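## Task

Join the two printed pieces so they match the assembled example shown on the stand (a toy).

## Robot and tools

Robot: two 7-joint arms, left_arm and right_arm, each with a two-finger gripper. The left gripper's fingers can fold: a part held in the outer quarter of the pads (near the tips) is squeezed normally, but held nearer the palm the fingers may wrap and pull it in, grip a narrow part loosely or not at all, squeeze a wide one harder than set, or hold then release. Tips pushed into a surface fold easily unless fully closed, so a move can overshoot a surface with little sign and the next grip may fail. The right gripper's fingers are rigid.

Frame: all hand positions and quaternions are in the scene frame, in metres. Origin is at table-top height midway between the nominal arm bases; +z up, +x out over the table, left_arm toward +y (not the image side). Calibrated bases: left_arm at (+0.009, +0.334, 0), right_arm at (-0.041, -0.300, 0), each rotated slightly about z. Printed hand poses may be off by a few centimetres, more at long reach.

The row: every motion command is a row of 20 numbers covering both arms, even if one stays still. First left_arm: 7 joint angles, then gripper position, force_limit, speed; then the same 10 for right_arm. Joint order in rows and in every result list is: forearm roll, upper arm roll, shoulder, elbow, wrist roll, wrist pitch, waist. Joint numbers are absolute target angles in radians, not offsets. Stated ranges: waist -2.901..2.901, shoulder -1.836..1.836, upper arm roll -2.901..2.901, elbow -3.077..-0.117, forearm roll -2.876..2.876, wrist pitch 0.440..4.622, wrist roll -3.051..3.051. True ends may differ by 0.018 rad; a target beyond that margin (and farther out than the current angle) is refused. Staying about 0.05 rad inside each end avoids a position-limit fault. Gripper numbers lie in [-1, 1]: position +1 is open (140 mm), pads touch near -0.8, -1 closes until blocked. force_limit sets squeeze (roughly 14 N at -1, 40 N at 0, 58 N at +1 for a slow close); speed sets finger speed (about 30, 140, 250 mm/s at -1, 0, +1); faster closes grip much harder. Both start at +1. To leave a gripper unchanged, repeat its last three numbers; 0 is a real command.

Tools:
- execute_actions(actions, cameras): actions is a list of actions; each action is up to 15 rows, one per 1/30 s step, and a short action repeats its final row. An empty list returns state plus all camera images.
- move(target, speed, blend, blocking, cameras): target is one row or a list of up to 15 rows (absolute joint goals); joints interpolate together, so the hand follows a curve, with no obstacle avoidance. speed is the top rad/s of the joint with farthest to go, 0.01 to 5.26 (default 0.5), one value or one per target. blend in rad rounds corners between listed targets (0 = stop at each). blocking=false returns after about 0.5 s while the motion continues; a new move replaces it. Gripper values of later targets are applied only after arrival and rest.
- wait(seconds 0..10): let time pass holding the last command.
- stop: brake the running move (needs some distance).
- zoom_image(camera, region [x0,y0,x1,y1] in pixels, at most 504x504) on the latest image of cam_high, cam_low, cam_bench, cam_left_wrist or cam_right_wrist (all 672x504).
- set_collision_behavior(contact_force_n 20, 40 or 85): contact force limit for all arms; default 40 N. Not while moving.
- clear_fault(arm): clears a reported torque or force fault on left_arm or right_arm.
- finished_scene(scene): the current scene's number; final, the goal must hold with the robot not touching.

Results: end_effector_position (point between closed pads; tips reach about 33 mm further at small gaps, 9 mm when wide open) and quat_wxyz; Joint positions, velocities ("within noise" when still), Joint targets (current drive goals), joint torques, external torques, Flange force along the gripper axes (gripper +z points along fingers, y is closing direction); these include held weight and have error. object_status: 0 moving, 1 blocked while opening, 2 blocked while closing (a grip), 3 reached target or pads met. position_measured counts: 3 open, 75 ≈100 mm, 139 ≈60 mm, 200 ≈20 mm, 230 pads meet. A move adds "move:" with done, off_target, moving, held or fault, plus limits=held if steps were withheld. "joint sent to its limit" and "joint command not followed" flag clipped commands. MOTOR HOT warns of overheating.

Gripping: send position -1 and confirm object_status 2. To grip harder raise force_limit and nudge position to -0.98 (or reopen a centimetre and close faster); to soften, reopen and close slowly. Off-centre grips on seated parts can push with one finger only.

Avoid: dropping or releasing moving parts, letting anything fall or leave the table, fast impacts, strong pushes, squeezing a part hard while it still rests on something, swinging loads quickly, any contact or gripping between the two arms, and faults (torque, force, position, speed >10% over limit, overheating from holding stretched poses or loads). After a force fault caused by a grip, release before clearing. Faulted arms stay put until cleared.

Each tool is called after "Request:" as name(argument=value, ...), one argument or row to a line, values as JSON.

## Session

Request:
execute_actions(
  actions=[],
)

Scene clock: 0.00 s.
left_arm: end_effector_position=(+0.8235, +0.0426, +0.2653) position_measured=3 object_status=3 end_effector_quat_wxyz=(+0.107, -0.308, +0.647, -0.689) | right_arm: end_effector_position=(+0.3218, -0.5641, +0.2723) position_measured=3 object_status=3 end_effector_quat_wxyz=(+0.017, +0.957, -0.252, +0.146)
Joint names: [forearm roll, upper arm roll, shoulder, elbow, wrist roll, wrist pitch, waist]
Joint positions: left_arm=[-1.96 -0.31 0.658 -1.666 2.199 2.208 0.116] | right_arm=[0.02 -0.119 -0.595 -2.6 -1.723 2.291 -0.568]
Joint velocities: within noise
Joint torques (N m): no reading
External joint torques (N m): no reading
Flange force (N): no reading
Joint targets: left_arm=[-1.960 -0.310 0.658 -1.666 2.199 2.208 0.116] | right_arm=[0.020 -0.119 -0.595 -2.600 -1.723 2.291 -0.568]
Tool commands: left_gripper/position=+1.0 left_gripper/force_limit=+1.0 left_gripper/speed=+1.0 right_gripper/position=+1.0 right_gripper/force_limit=+1.0 right_gripper/speed=+1.0

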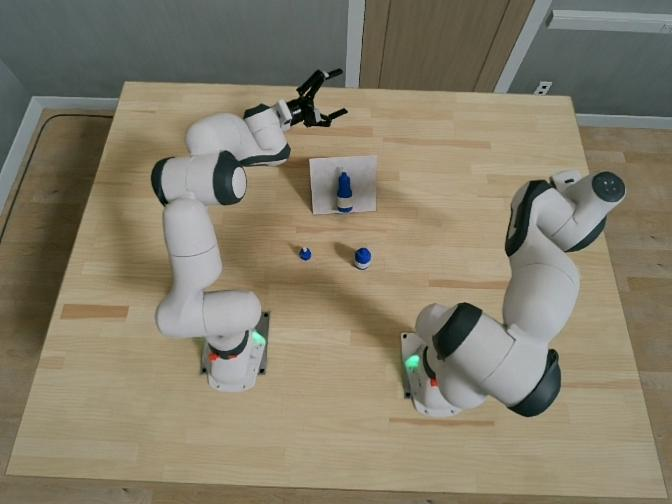

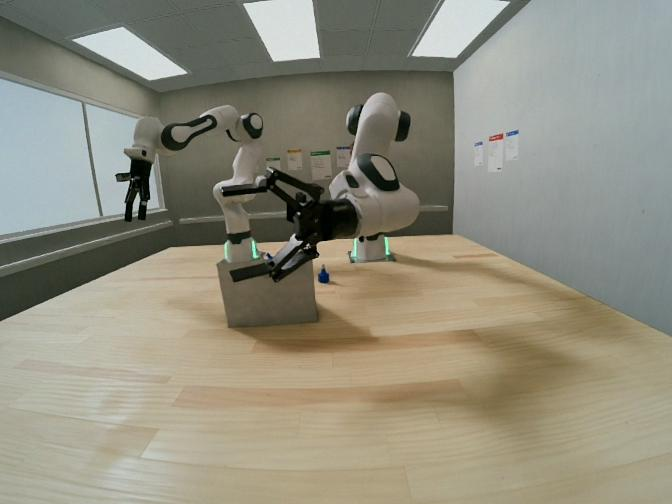

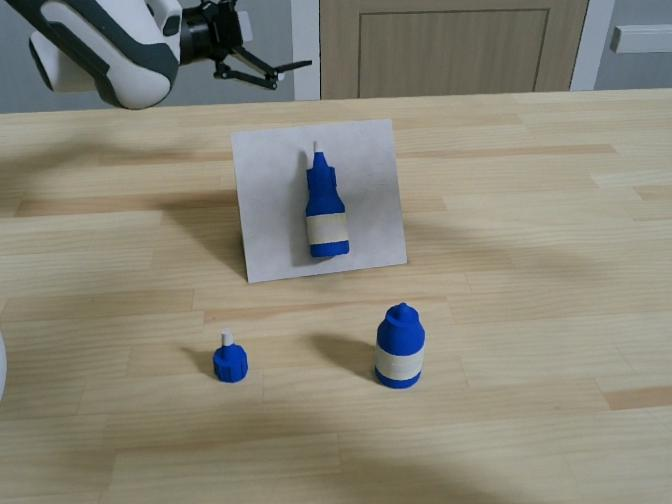

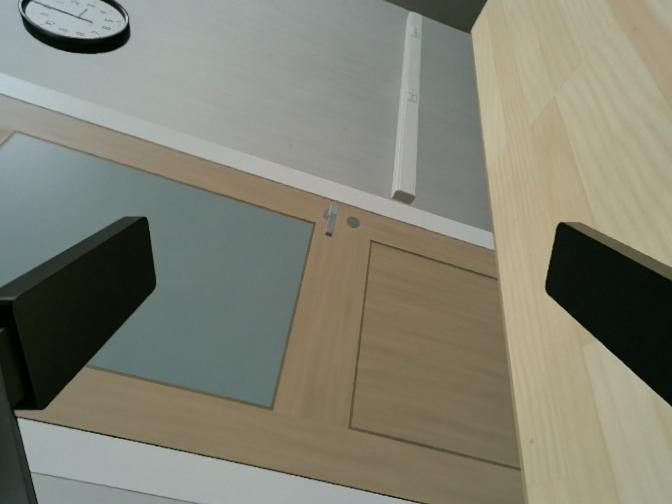

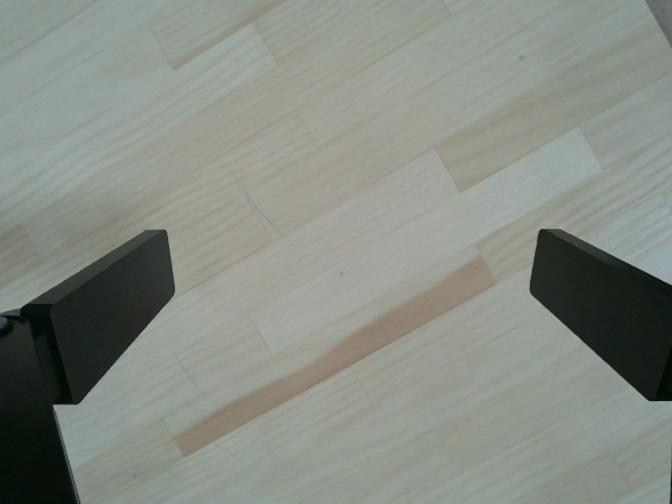

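Request:
zoom_image(
  camera="cam_bench",
  region=[190, 310, 270, 400],
)

Request:
zoom_image(
  camera="cam_bench",
  region=[350, 290, 450, 400],
)

Request:
zoom_image(
  camera="cam_bench",
  region=[270, 130, 390, 270],
)

Request:
zoom_image(
  camera="cam_high",
  region=[280, 140, 400, 290],
)

Scaled by 5.600 from the camera's 672x504 image, which has a finer 960x720 frame.

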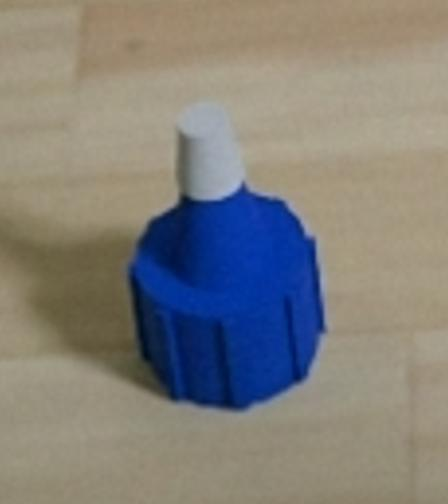

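Scaled by 4.582 from the camera's 672x504 image, which has a finer 960x720 frame.

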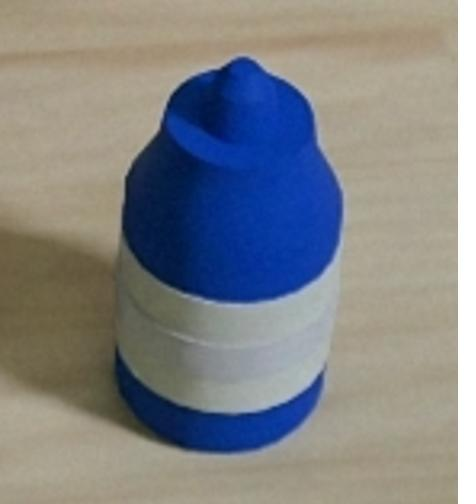

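Scaled by 3.600 from the camera's 672x504 image, which has a finer 960x720 frame.

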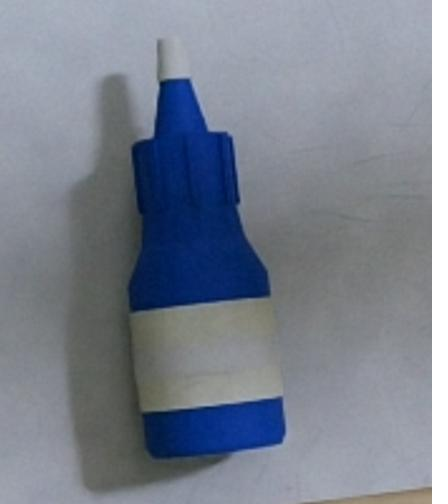

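Scaled by 3.360 from the camera's 672x504 image, which has a finer 960x720 frame.

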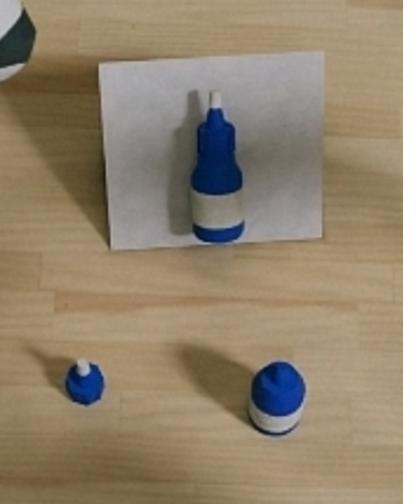

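Request:
move(
  target=[-0.675, 0.05, 0.776, -1.863, -0.192, 0.999, 1.2, 1, 1, 1, 0, 0, 0.086, -2.150, -0.69, 2.236, 0.860, 1, 1, 1],
  speed=0.8,
  cameras=["cam_high", "cam_bench", "cam_right_wrist", "cam_left_wrist"],
)

Scene clock: 133.67 s.
left_arm: end_effector_position=(+0.2757, +0.5397, +0.1644) position_measured=3 object_status=3 end_effector_quat_wxyz=(+0.741, +0.656, +0.055, +0.135) | right_arm: end_effector_position=(+0.3094, +0.1254, +0.1506) position_measured=3 object_status=3 end_effector_quat_wxyz=(-0.002, +1.000, +0.002, +0.000)
Joint names: [forearm roll, upper arm roll, shoulder, elbow, wrist roll, wrist pitch, waist]
Joint positions: left_arm=[-0.679 0.051 0.774 -1.862 -0.186 1.003 1.202] | right_arm=[0.004 0.001 0.084 -2.151 -0.696 2.238 0.86]
Joint velocities: left_arm=[0 0.001 0 0 -0.006 0.001 0] | right_arm=[within noise]
Joint torques (N m): left_arm=[-0.4 -1.08 -41.08 11.79 -0.08 -3 -0.03] | right_arm=[0.08 0.12 -33.47 22.11 0.24 2.35 0]
External joint torques (N m): left_arm=[0.27 -1.19 2.34 -1.53 -0.18 -0.23 -0.14] | right_arm=[-0.54 0.05 0.3 -1 0.24 -0.28 0.01]
Flange force (N): left_arm=[-0.2 -3.7 0.6] | right_arm=[-2.1 1.6 0.8]
Joint targets: left_arm=[-0.675 0.050 0.776 -1.863 -0.192 0.999 1.200] | right_arm=[0.000 0.000 0.086 -2.150 -0.690 2.236 0.860]
move: done
Images, in order (width x height): cam_high 672x504, cam_bench 672x504, cam_left_wrist 672x504, cam_right_wrist 672x504.

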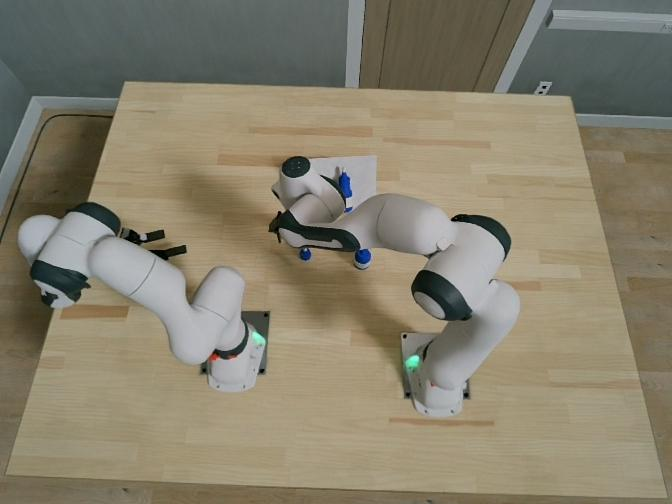

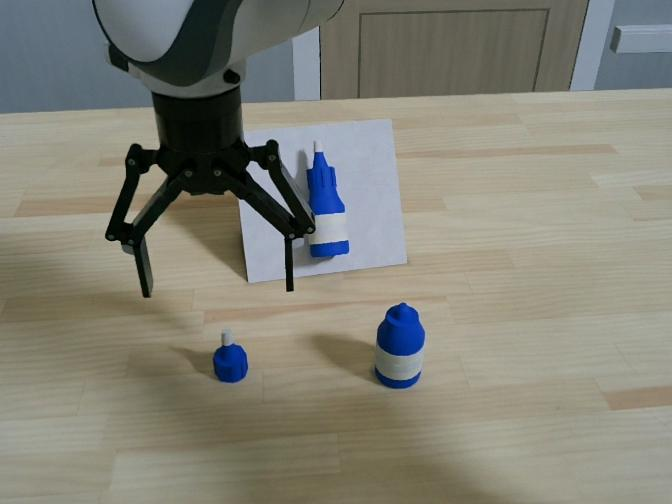

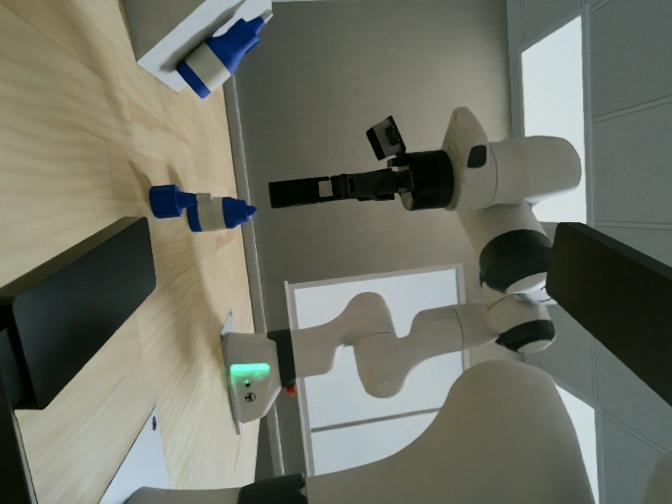

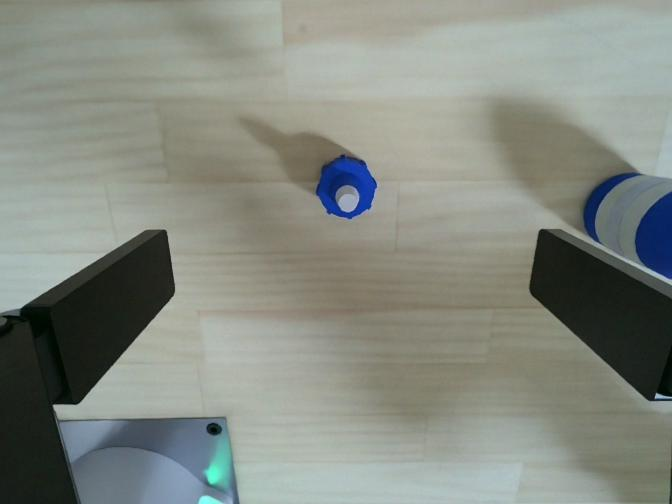

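Request:
move(
  target=[-0.675, 0.05, 0.776, -1.863, -0.192, 0.999, 1.2, 1, 1, 1, 0, 0, 0.272, -2.212, -0.69, 2.484, 0.860, 1, 1, 1],
  speed=0.25,
  cameras=["cam_bench", "cam_right_wrist", "cam_left_wrist"],
)

Request:
zoom_image(
  camera="cam_left_wrist",
  region=[130, 150, 290, 250],
)

Scene clock: 161.27 s.
left_arm: end_effector_position=(+0.2756, +0.5397, +0.1644) position_measured=3 object_status=3 end_effector_quat_wxyz=(+0.741, +0.656, +0.055, +0.134) | right_arm: end_effector_position=(+0.3099, +0.1257, +0.0431) position_measured=3 object_status=3 end_effector_quat_wxyz=(+0.000, +1.000, +0.001, -0.002)
Joint names: [forearm roll, upper arm roll, shoulder, elbow, wrist roll, wrist pitch, waist]
Joint positions: left_arm=[-0.679 0.051 0.774 -1.862 -0.188 1.003 1.202] | right_arm=[0.004 0.001 0.271 -2.212 -0.695 2.481 0.86]
Joint velocities: left_arm=[within noise] | right_arm=[0 -0.001 0 0.001 0 0.004 -0.001]
Joint torques (N m): left_arm=[-0.41 -1.07 -41 11.78 0.01 -3.01 -0.03] | right_arm=[-0.04 0.29 -37.21 18.95 0.31 2.98 0.06]
External joint torques (N m): left_arm=[0.26 -1.19 2.39 -1.5 -0.09 -0.23 -0.15] | right_arm=[-0.52 0.1 -0.09 -1.37 0.31 0.37 0.13]
Flange force (N): left_arm=[-0.2 -3.9 0.5] | right_arm=[-4.4 3.8 1.0]
Joint targets: left_arm=[-0.675 0.050 0.776 -1.863 -0.192 0.999 1.200] | right_arm=[0.000 0.000 0.272 -2.212 -0.690 2.484 0.860]
move: done
Images, in order (width x height): cam_bench 672x504, cam_left_wrist 672x504, cam_right_wrist 672x504.

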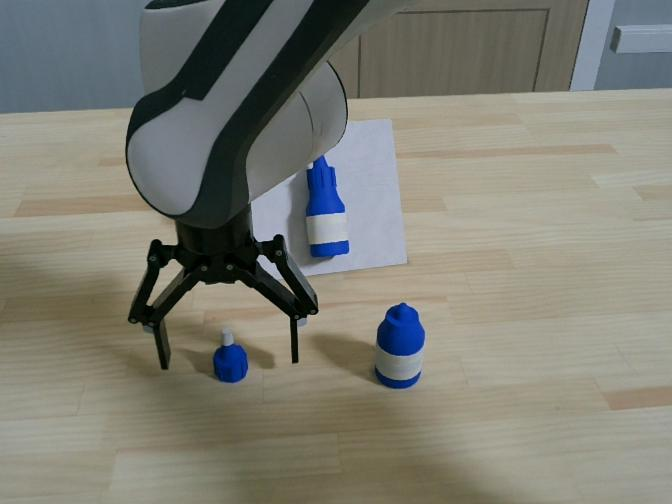

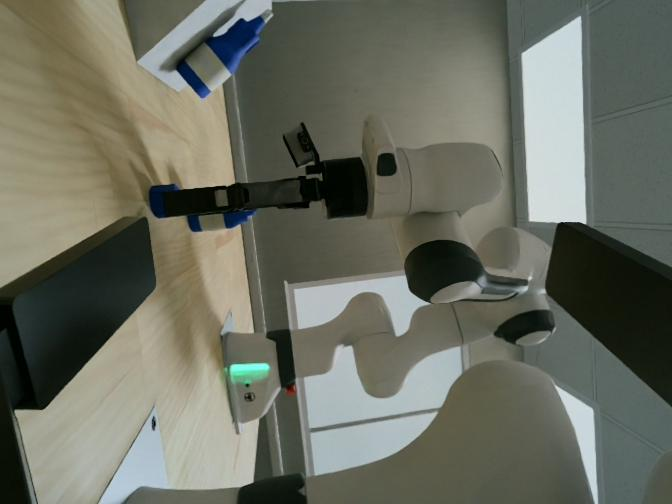

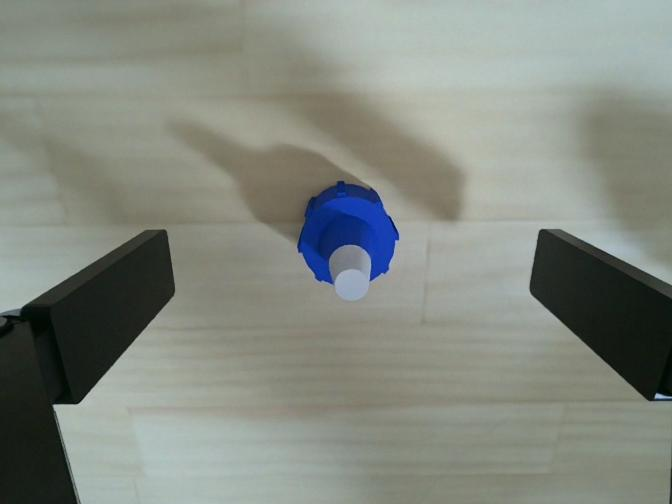

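Scaled by 3.150 from the camera's 672x504 image, which has a finer 960x720 frame.

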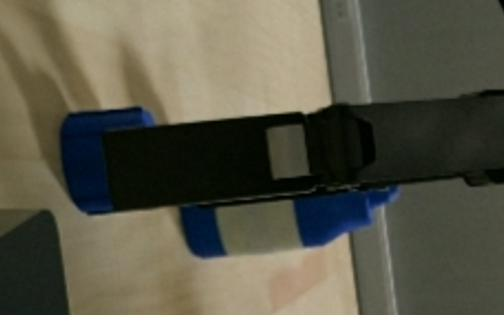

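Request:
move(
  target=[
    [-0.675, 0.05, 0.776, -1.863, -0.192, 0.999, 1.2, 1, 1, 1, 0, 0, 0.2804, -2.1986, -0.694, 2.479, 0.856, 1, 1, 1],
    [-0.675, 0.05, 0.776, -1.863, -0.192, 0.999, 1.2, 1, 1, 1, 0, 0, 0.2804, -2.1986, -0.694, 2.479, 0.856, -1, -1, -1],
  ],
  speed=0.1,
  cameras=["cam_bench", "cam_right_wrist", "cam_left_wrist"],
)

Request:
wait(
  seconds=0.3,
)

Scene clock: 193.43 s.
left_arm: end_effector_position=(+0.2756, +0.5397, +0.1644) position_measured=3 object_status=3 end_effector_quat_wxyz=(+0.741, +0.656, +0.055, +0.134) | right_arm: end_effector_position=(+0.3146, +0.1287, +0.0442) position_measured=173 object_status=0 end_effector_quat_wxyz=(-0.002, +1.000, +0.000, +0.000)
Joint names: [forearm roll, upper arm roll, shoulder, elbow, wrist roll, wrist pitch, waist]
Joint positions: left_arm=[-0.679 0.051 0.774 -1.862 -0.188 1.003 1.202] | right_arm=[0.004 0.001 0.279 -2.2 -0.695 2.481 0.857]
Joint torques (N m): left_arm=[-0.4 -1.03 -41.05 11.84 0.06 -3.03 -0.03] | right_arm=[-0.05 0.37 -36.85 19.35 0.14 2.36 -0.57]
External joint torques (N m): left_arm=[0.26 -1.11 2.28 -1.39 -0.04 -0.25 -0.09] | right_arm=[-0.54 0.3 0.69 -1.18 0.14 -0.28 -0.37]
Flange force (N): left_arm=[-0.3 -3.8 0.2] | right_arm=[-1.6 1.8 1.0]
Joint targets: left_arm=[-0.675 0.050 0.776 -1.863 -0.192 0.999 1.200] | right_arm=[0.000 0.000 0.280 -2.199 -0.694 2.479 0.856]
move: done
Images, in order (width x height): cam_bench 672x504, cam_left_wrist 672x504, cam_right_wrist 672x504.

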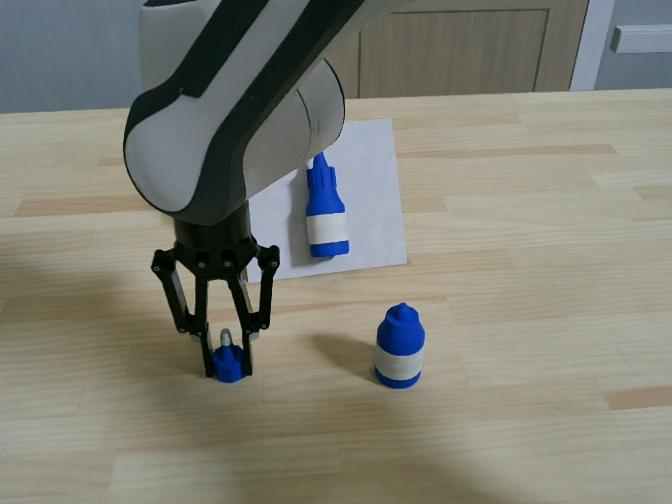

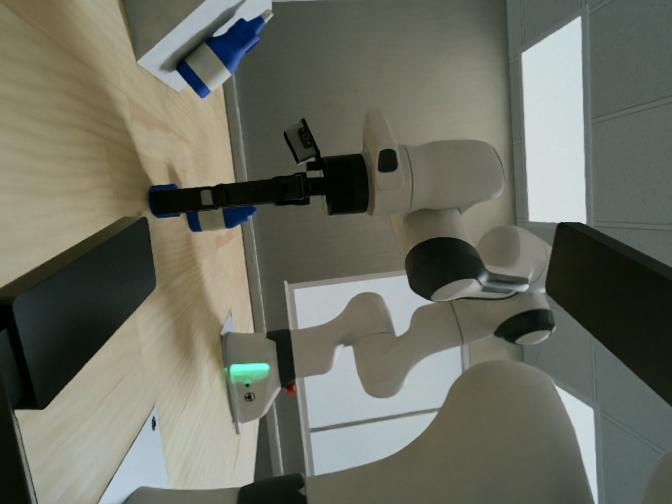

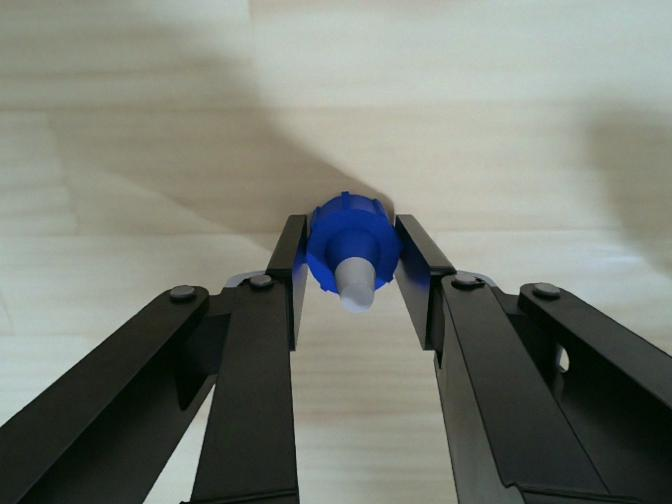

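Scene clock: 193.73 s.
left_arm: end_effector_position=(+0.2756, +0.5397, +0.1644) position_measured=3 object_status=3 end_effector_quat_wxyz=(+0.741, +0.656, +0.055, +0.134) | right_arm: end_effector_position=(+0.3146, +0.1287, +0.0442) position_measured=173 object_status=2 end_effector_quat_wxyz=(-0.002, +1.000, +0.000, +0.000)
Joint names: [forearm roll, upper arm roll, shoulder, elbow, wrist roll, wrist pitch, waist]
Joint positions: left_arm=[-0.679 0.051 0.774 -1.862 -0.188 1.003 1.202] | right_arm=[0.004 0.001 0.279 -2.2 -0.695 2.481 0.857]
Joint torques (N m): left_arm=[-0.4 -1.02 -41.01 11.79 0 -3 -0.01] | right_arm=[-0.05 0.4 -36.79 19.28 0.09 2.37 -0.56]
External joint torques (N m): left_arm=[0.28 -1.01 2.36 -1.49 -0.1 -0.22 0.02] | right_arm=[-0.53 0.06 0.78 -1.26 0.09 -0.28 -0.67]
Flange force (N): left_arm=[-0.5 -3.8 0.3] | right_arm=[-1.2 2.2 1.2]
Joint targets: left_arm=[-0.675 0.050 0.776 -1.863 -0.192 0.999 1.200] | right_arm=[0.000 0.000 0.280 -2.199 -0.694 2.479 0.856]
Tool commands: left_gripper/position=+1.0 left_gripper/force_limit=+1.0 left_gripper/speed=+1.0 right_gripper/position=-1.0 right_gripper/force_limit=-1.0 right_gripper/speed=-1.0
wait: 0.30 s; at rest by 0.17 s

Request:
move(
  target=[
    [-0.675, 0.05, 0.776, -1.863, -0.192, 0.999, 1.2, 1, 1, 1, 0, 0, 0.0249, -2.036, -0.694, 2.061, 0.856, -1, -1, -1],
    [-0.675, 0.05, 0.776, -1.863, -0.192, 0.999, 1.2, 1, 1, 1, 0, 0, -0.41, -2.4946, -0.8065, 2.0847, 0.7455, -1, -1, -1],
    [-0.675, 0.05, 0.776, -1.863, -0.192, 0.999, 1.2, 1, 1, 1, 0, 0, -0.41, -2.4946, -0.8065, 2.0847, 0.7455, -0.98, 0, -1],
  ],
  speed=[0.4, 0.5, 0.5],
  blend=[0.06, 0, 0],
  cameras=["cam_bench", "cam_right_wrist", "cam_left_wrist"],
)

Request:
zoom_image(
  camera="cam_right_wrist",
  region=[300, 60, 500, 260],
)

Request:
zoom_image(
  camera="cam_left_wrist",
  region=[150, 160, 330, 260],
)

Scene clock: 237.37 s.
left_arm: end_effector_position=(+0.2756, +0.5397, +0.1644) position_measured=3 object_status=3 end_effector_quat_wxyz=(+0.741, +0.656, +0.055, +0.134) | right_arm: end_effector_position=(+0.2556, -0.0135, +0.2194) position_measured=177 object_status=0 end_effector_quat_wxyz=(+0.000, +1.000, -0.002, -0.002)
Joint names: [forearm roll, upper arm roll, shoulder, elbow, wrist roll, wrist pitch, waist]
Joint positions: left_arm=[-0.679 0.051 0.774 -1.862 -0.188 1.003 1.202] | right_arm=[0.003 0 -0.408 -2.494 -0.801 2.082 0.747]
Joint torques (N m): left_arm=[-0.4 -1.04 -41.09 11.79 0.03 -3.03 -0.06] | right_arm=[0.23 0.02 -18.89 22.2 -0.18 2.99 -0.58]
External joint torques (N m): left_arm=[0.27 -1.15 2.36 -1.53 -0.08 -0.25 -0.18] | right_arm=[-0.46 0.37 -1.28 -1.89 -0.18 0.38 -0.59]
Flange force (N): left_arm=[-0.4 -3.8 0.6] | right_arm=[-6.2 7.0 3.2]
Joint targets: left_arm=[-0.675 0.050 0.776 -1.863 -0.192 0.999 1.200] | right_arm=[0.000 0.000 -0.410 -2.495 -0.806 2.085 0.746]
move: done
Images, in order (width x height): cam_bench 672x504, cam_left_wrist 672x504, cam_right_wrist 672x504.

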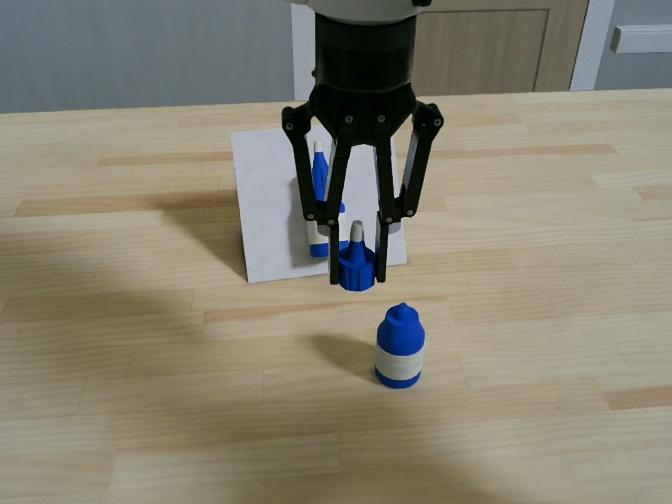

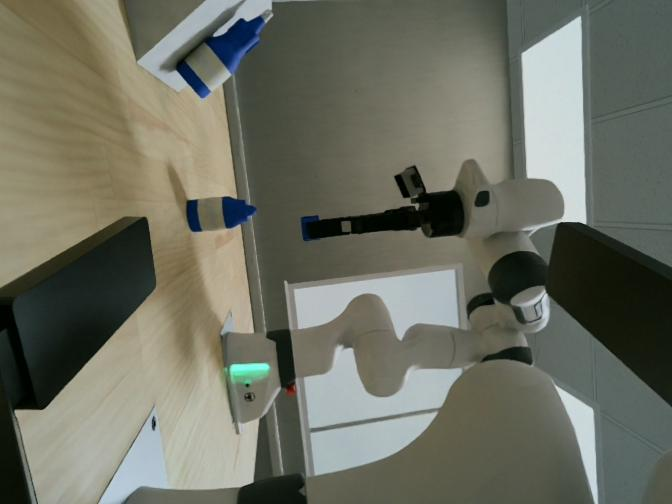

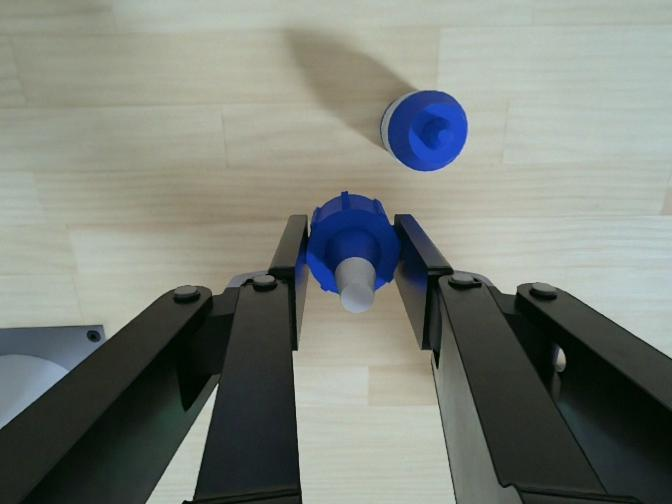

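Scaled by 2.520 from the camera's 672x504 image, which has a finer 960x720 frame.

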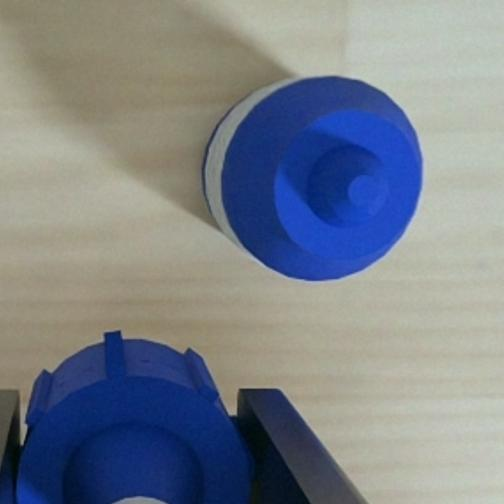

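Scaled by 2.800 from the camera's 672x504 image, which has a finer 960x720 frame.

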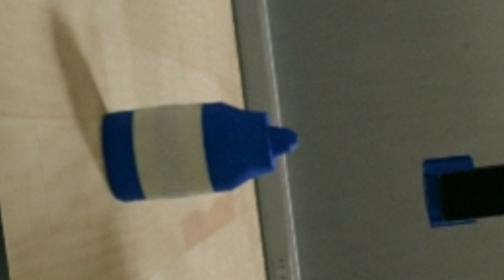

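Request:
move(
  target=[-0.675, 0.05, 0.776, -1.863, -0.192, 0.999, 1.2, 1, 1, 1, 0, 0, -0.381, -2.549, -0.975, 2.168, 0.579, -0.98, 0, -1],
  speed=0.3,
  cameras=["cam_bench", "cam_right_wrist", "cam_left_wrist"],
)

Request:
zoom_image(
  camera="cam_left_wrist",
  region=[160, 160, 320, 260],
)

Request:
zoom_image(
  camera="cam_bench",
  region=[350, 240, 470, 400],
)

Request:
zoom_image(
  camera="cam_right_wrist",
  region=[280, 120, 420, 260],
)

Scene clock: 285.37 s.
left_arm: end_effector_position=(+0.2756, +0.5397, +0.1644) position_measured=3 object_status=3 end_effector_quat_wxyz=(+0.741, +0.656, +0.055, +0.134) | right_arm: end_effector_position=(+0.2982, -0.0676, +0.1914) position_measured=177 object_status=2 end_effector_quat_wxyz=(-0.001, +1.000, -0.003, -0.001)
Joint names: [forearm roll, upper arm roll, shoulder, elbow, wrist roll, wrist pitch, waist]
Joint positions: left_arm=[-0.679 0.051 0.774 -1.862 -0.188 1.003 1.202] | right_arm=[0.003 -0.001 -0.382 -2.548 -0.968 2.166 0.58]
Joint velocities: left_arm=[within noise] | right_arm=[0 0 0 0.001 -0.005 0 0.001]
Joint torques (N m): left_arm=[-0.39 -1.08 -41.05 11.81 0.03 -3.02 -0.03] | right_arm=[0.22 0.36 -18.21 21.77 -0.2 2.99 -0.57]
External joint torques (N m): left_arm=[0.27 -1.2 2.29 -1.43 -0.07 -0.24 -0.16] | right_arm=[-0.46 0.69 -0.18 -1.9 -0.2 0.35 -0.57]
Flange force (N): left_arm=[-0.2 -3.8 0.4] | right_arm=[-4.7 3.6 3.8]
Joint targets: left_arm=[-0.675 0.050 0.776 -1.863 -0.192 0.999 1.200] | right_arm=[0.000 0.000 -0.381 -2.549 -0.975 2.168 0.579]
move: done
Images, in order (width x height): cam_bench 672x504, cam_left_wrist 672x504, cam_right_wrist 672x504.

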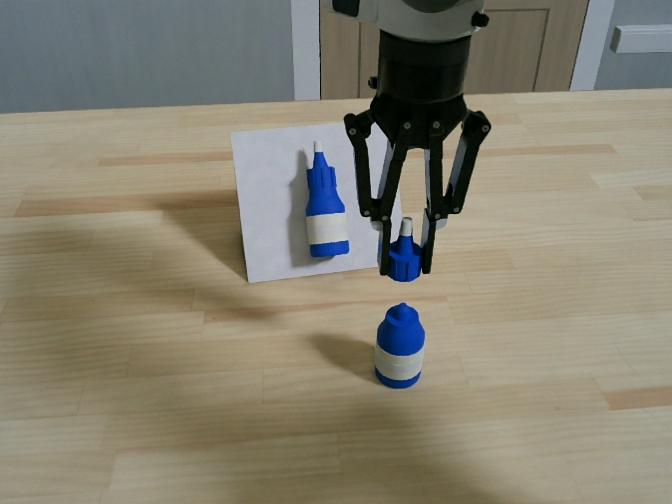

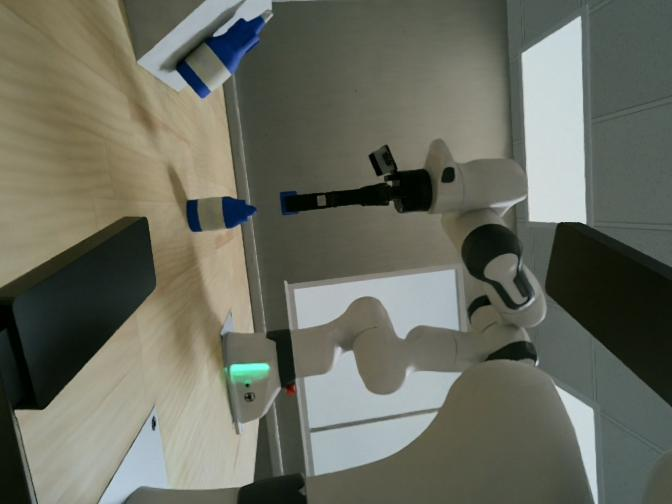

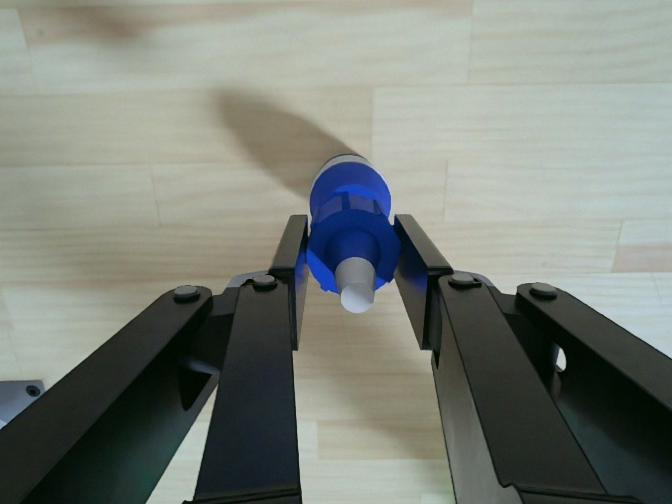

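Scaled by 3.150 from the camera's 672x504 image, which has a finer 960x720 frame.

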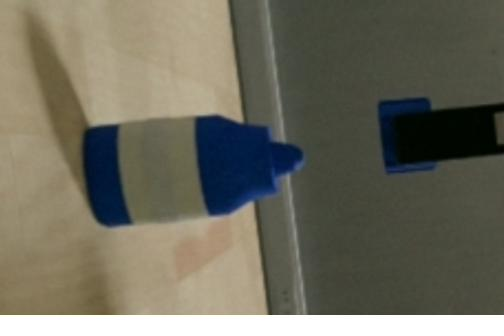

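Scaled by 3.150 from the camera's 672x504 image, which has a finer 960x720 frame.

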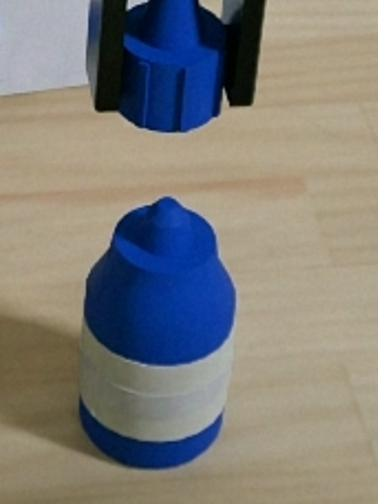

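Scaled by 3.600 from the camera's 672x504 image, which has a finer 960x720 frame.

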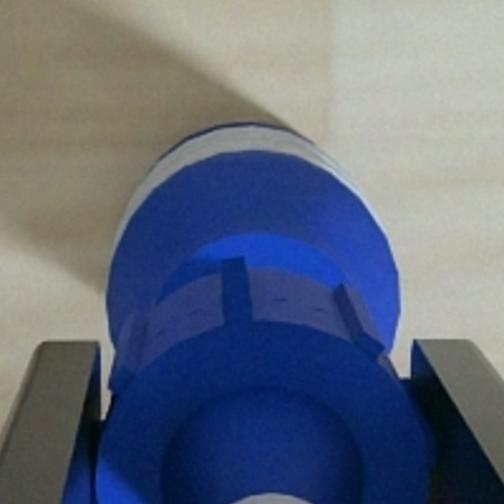

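Request:
move(
  target=[-0.675, 0.05, 0.776, -1.863, -0.192, 0.999, 1.2, 1, 1, 1, 0, 0, -0.389, -2.577, -0.966, 2.188, 0.587, -0.98, 0, -1],
  speed=0.15,
  cameras=["cam_left_wrist", "cam_bench"],
)

Request:
zoom_image(
  camera="cam_left_wrist",
  region=[120, 140, 360, 280],
)

Request:
zoom_image(
  camera="cam_bench",
  region=[350, 240, 470, 400],
)

Scene clock: 351.33 s.
left_arm: end_effector_position=(+0.2756, +0.5397, +0.1644) position_measured=3 object_status=3 end_effector_quat_wxyz=(+0.741, +0.656, +0.055, +0.134) | right_arm: end_effector_position=(+0.2916, -0.0693, +0.1823) position_measured=177 object_status=2 end_effector_quat_wxyz=(+0.000, +1.000, +0.001, -0.003)
Joint names: [forearm roll, upper arm roll, shoulder, elbow, wrist roll, wrist pitch, waist]
Joint positions: left_arm=[-0.679 0.051 0.774 -1.862 -0.188 1.003 1.202] | right_arm=[0.003 -0.001 -0.387 -2.576 -0.97 2.185 0.586]
Joint velocities: left_arm=[within noise] | right_arm=[0.001 -0.001 0 -0.001 0.001 0.005 -0.001]
Joint torques (N m): left_arm=[-0.38 -1.09 -41.08 11.79 0.05 -3.01 -0.07] | right_arm=[0.19 0.36 -18.89 21.47 0.26 2.96 0.61]
External joint torques (N m): left_arm=[0.28 -1.21 2.14 -1.41 -0.05 -0.23 -0.2] | right_arm=[-0.48 0.69 -1.3 -1.96 0.26 0.35 0.6]
Flange force (N): left_arm=[-0.3 -3.5 0.7] | right_arm=[-9.1 4.1 2.2]
Joint targets: left_arm=[-0.675 0.050 0.776 -1.863 -0.192 0.999 1.200] | right_arm=[0.000 0.000 -0.389 -2.577 -0.966 2.188 0.587]
move: done
Images, in order (width x height): cam_bench 672x504, cam_left_wrist 672x504.

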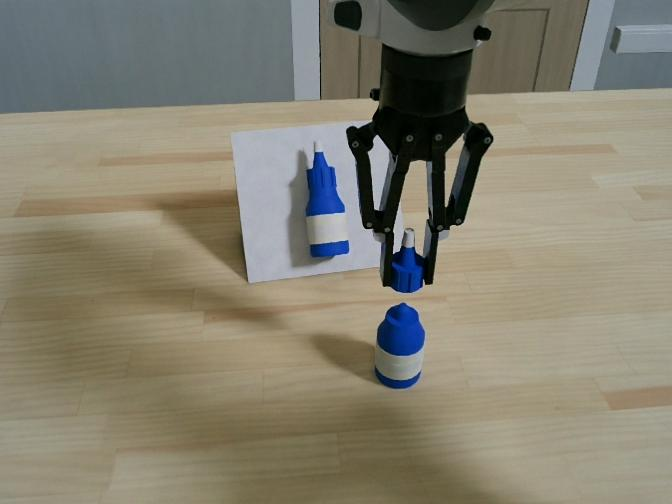

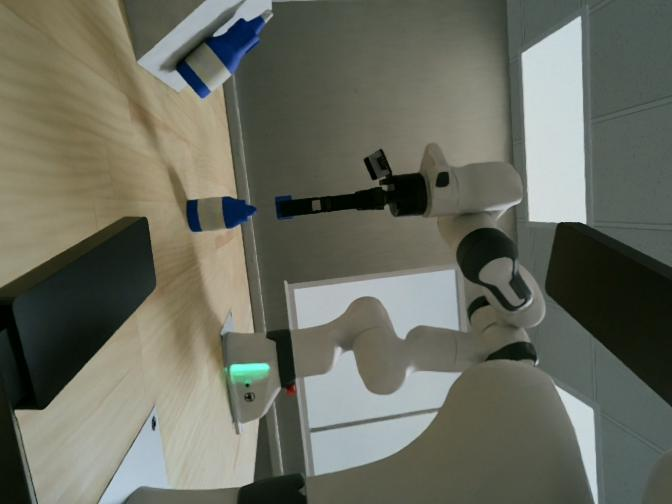

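Scaled by 2.100 from the camera's 672x504 image, which has a finer 960x720 frame.

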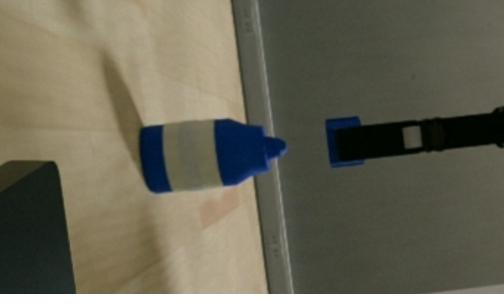

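Scaled by 3.150 from the camera's 672x504 image, which has a finer 960x720 frame.

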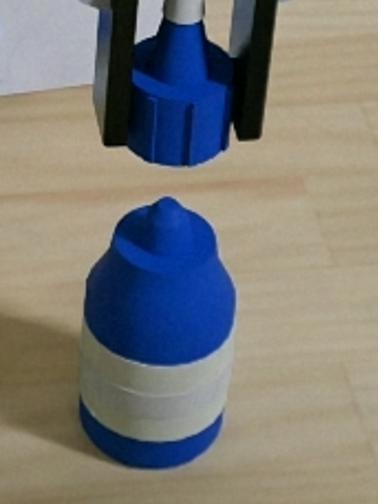

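Request:
zoom_image(
  camera="cam_bench",
  region=[365, 225, 445, 325],
)

Request:
zoom_image(
  camera="cam_bench",
  region=[365, 295, 445, 395],
)

Scaled by 5.040 from the camera's 672x504 image, which has a finer 960x720 frame.

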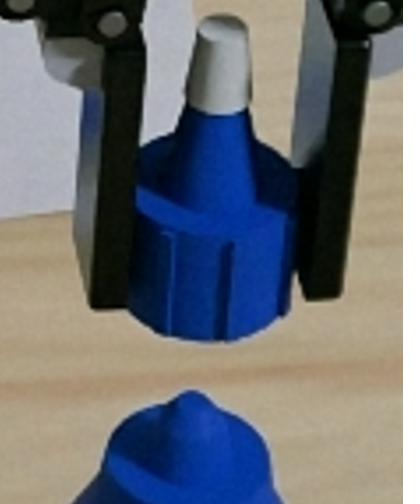

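Scaled by 5.040 from the camera's 672x504 image, which has a finer 960x720 frame.

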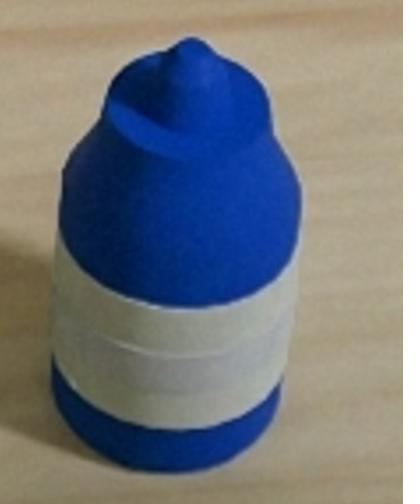

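Request:
move(
  target=[-0.675, 0.05, 0.776, -1.863, -0.192, 0.999, 1.2, 1, 1, 1, 0, 0, -0.3539, -2.613, -0.9688, 2.2592, 0.5842, -0.98, 0, -1],
  speed=0.15,
  cameras=["cam_left_wrist", "cam_bench"],
)

Request:
zoom_image(
  camera="cam_left_wrist",
  region=[170, 170, 320, 260],
)

Request:
zoom_image(
  camera="cam_bench",
  region=[365, 245, 445, 345],
)

Scene clock: 435.57 s.
left_arm: end_effector_position=(+0.2756, +0.5397, +0.1644) position_measured=3 object_status=3 end_effector_quat_wxyz=(+0.741, +0.656, +0.055, +0.134) | right_arm: end_effector_position=(+0.2918, -0.0695, +0.1599) position_measured=177 object_status=2 end_effector_quat_wxyz=(-0.001, +1.000, +0.001, -0.001)
Joint names: [forearm roll, upper arm roll, shoulder, elbow, wrist roll, wrist pitch, waist]
Joint positions: left_arm=[-0.679 0.051 0.774 -1.862 -0.188 1.003 1.202] | right_arm=[0.003 -0.001 -0.356 -2.612 -0.97 2.256 0.585]
Joint velocities: left_arm=[within noise] | right_arm=[0 -0.001 0 0.001 0.001 0.005 0]
Joint torques (N m): left_arm=[-0.4 -1 -41.03 11.73 0.03 -3 -0.08] | right_arm=[0.16 0.37 -18.26 21.05 0.11 3 -0.6]
External joint torques (N m): left_arm=[0.27 -1.03 2.43 -1.6 -0.07 -0.21 -0.1] | right_arm=[-0.47 0.73 -0.14 -1.82 0.11 0.38 -0.56]
Flange force (N): left_arm=[-0.6 -3.9 0.7] | right_arm=[-4.9 2.9 3.4]
Joint targets: left_arm=[-0.675 0.050 0.776 -1.863 -0.192 0.999 1.200] | right_arm=[0.000 0.000 -0.354 -2.613 -0.969 2.259 0.584]
move: done
Images, in order (width x height): cam_bench 672x504, cam_left_wrist 672x504.

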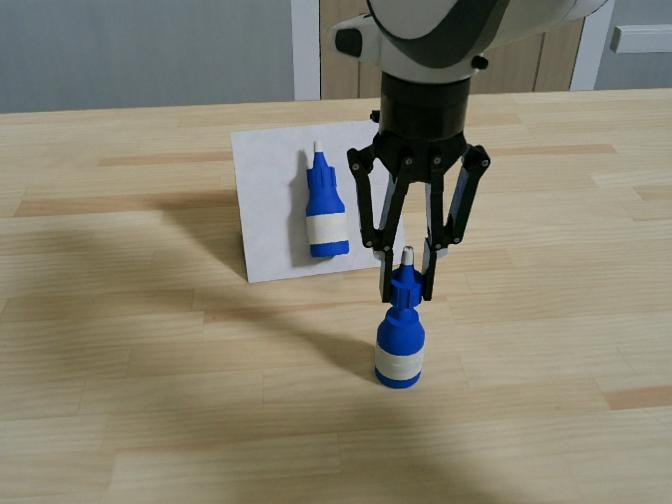

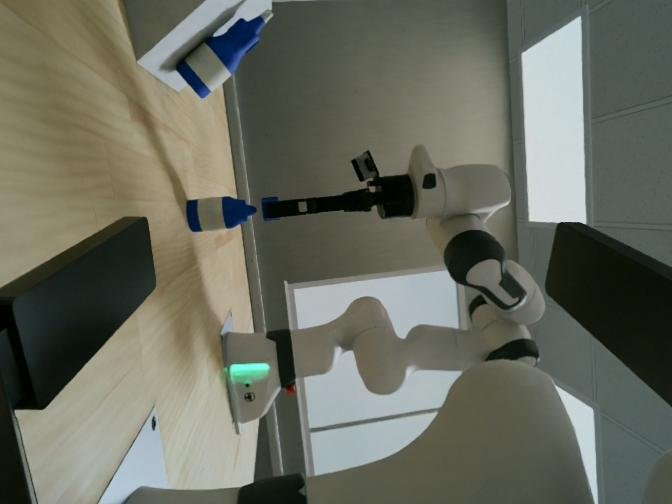

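Scaled by 3.360 from the camera's 672x504 image, which has a finer 960x720 frame.

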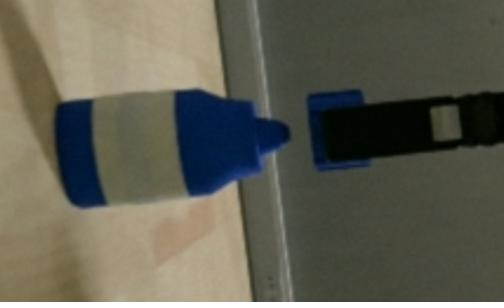

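Scaled by 5.040 from the camera's 672x504 image, which has a finer 960x720 frame.

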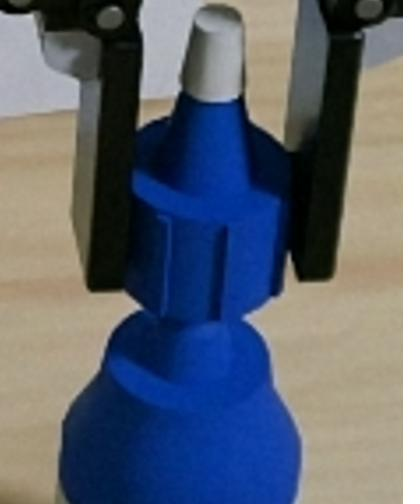

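Request:
zoom_image(
  camera="cam_bench",
  region=[380, 270, 430, 335],
)

Scaled by 7.754 from the camera's 672x504 image, which has a finer 960x720 frame.

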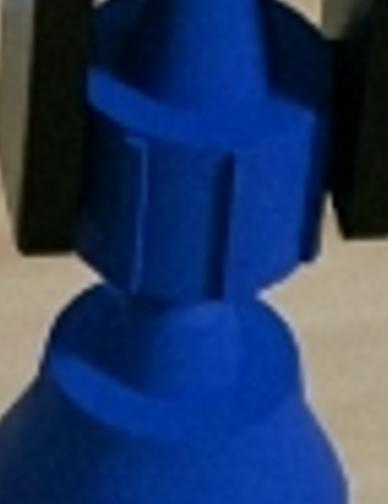

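Request:
move(
  target=[-0.675, 0.05, 0.776, -1.863, -0.192, 0.999, 1.2, 1, 1, 1, 0, 0, -0.357, -2.6157, -0.973, 2.2588, 0.580, -0.98, 0, -1],
  speed=0.05,
  cameras=["cam_left_wrist", "cam_bench"],
)

Request:
zoom_image(
  camera="cam_left_wrist",
  region=[170, 170, 320, 260],
)

Request:
zoom_image(
  camera="cam_bench",
  region=[380, 270, 430, 335],
)

Scene clock: 486.47 s.
left_arm: end_effector_position=(+0.2756, +0.5397, +0.1644) position_measured=3 object_status=3 end_effector_quat_wxyz=(+0.741, +0.656, +0.055, +0.134) | right_arm: end_effector_position=(+0.2920, -0.0715, +0.1589) position_measured=177 object_status=2 end_effector_quat_wxyz=(+0.000, +1.000, -0.001, -0.002)
Joint names: [forearm roll, upper arm roll, shoulder, elbow, wrist roll, wrist pitch, waist]
Joint positions: left_arm=[-0.679 0.051 0.774 -1.862 -0.188 1.003 1.202] | right_arm=[0.003 -0.001 -0.356 -2.615 -0.97 2.257 0.581]
Joint torques (N m): left_arm=[-0.38 -1.08 -41.08 11.82 0.01 -3.01 -0.07] | right_arm=[0.15 0.31 -18.74 20.98 -0.09 2.93 -0.59]
External joint torques (N m): left_arm=[0.28 -1.04 2.16 -1.37 -0.09 -0.23 0.02] | right_arm=[-0.47 0.61 -0.46 -1.96 -0.09 0.3 -0.6]
Flange force (N): left_arm=[-0.4 -3.5 0.3] | right_arm=[-5.8 4.3 2.8]
Joint targets: left_arm=[-0.675 0.050 0.776 -1.863 -0.192 0.999 1.200] | right_arm=[0.000 0.000 -0.357 -2.616 -0.973 2.259 0.580]
move: done
Images, in order (width x height): cam_bench 672x504, cam_left_wrist 672x504.

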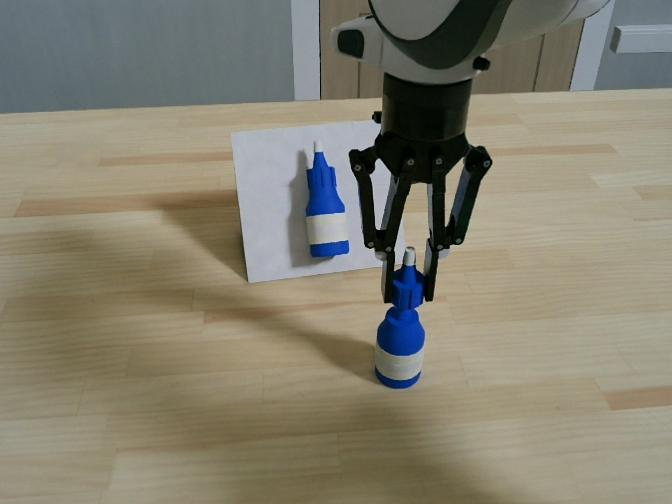

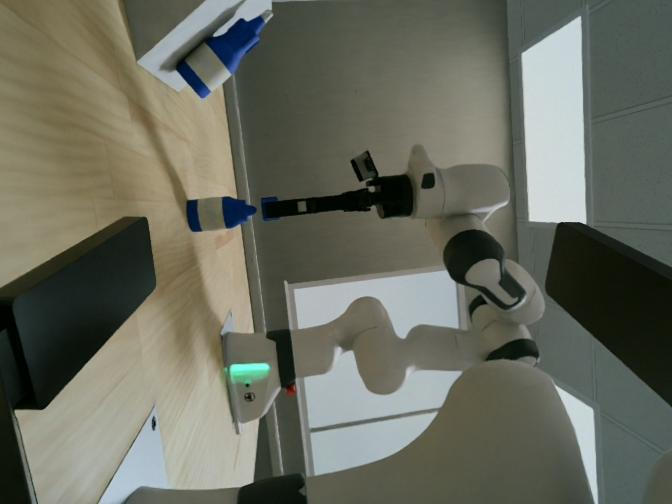

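Scaled by 3.360 from the camera's 672x504 image, which has a finer 960x720 frame.

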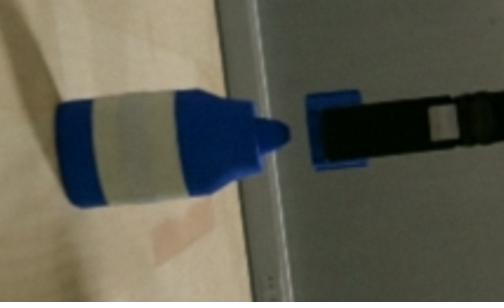

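Scaled by 7.754 from the camera's 672x504 image, which has a finer 960x720 frame.

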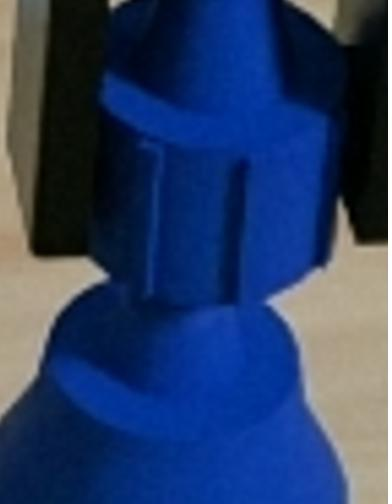

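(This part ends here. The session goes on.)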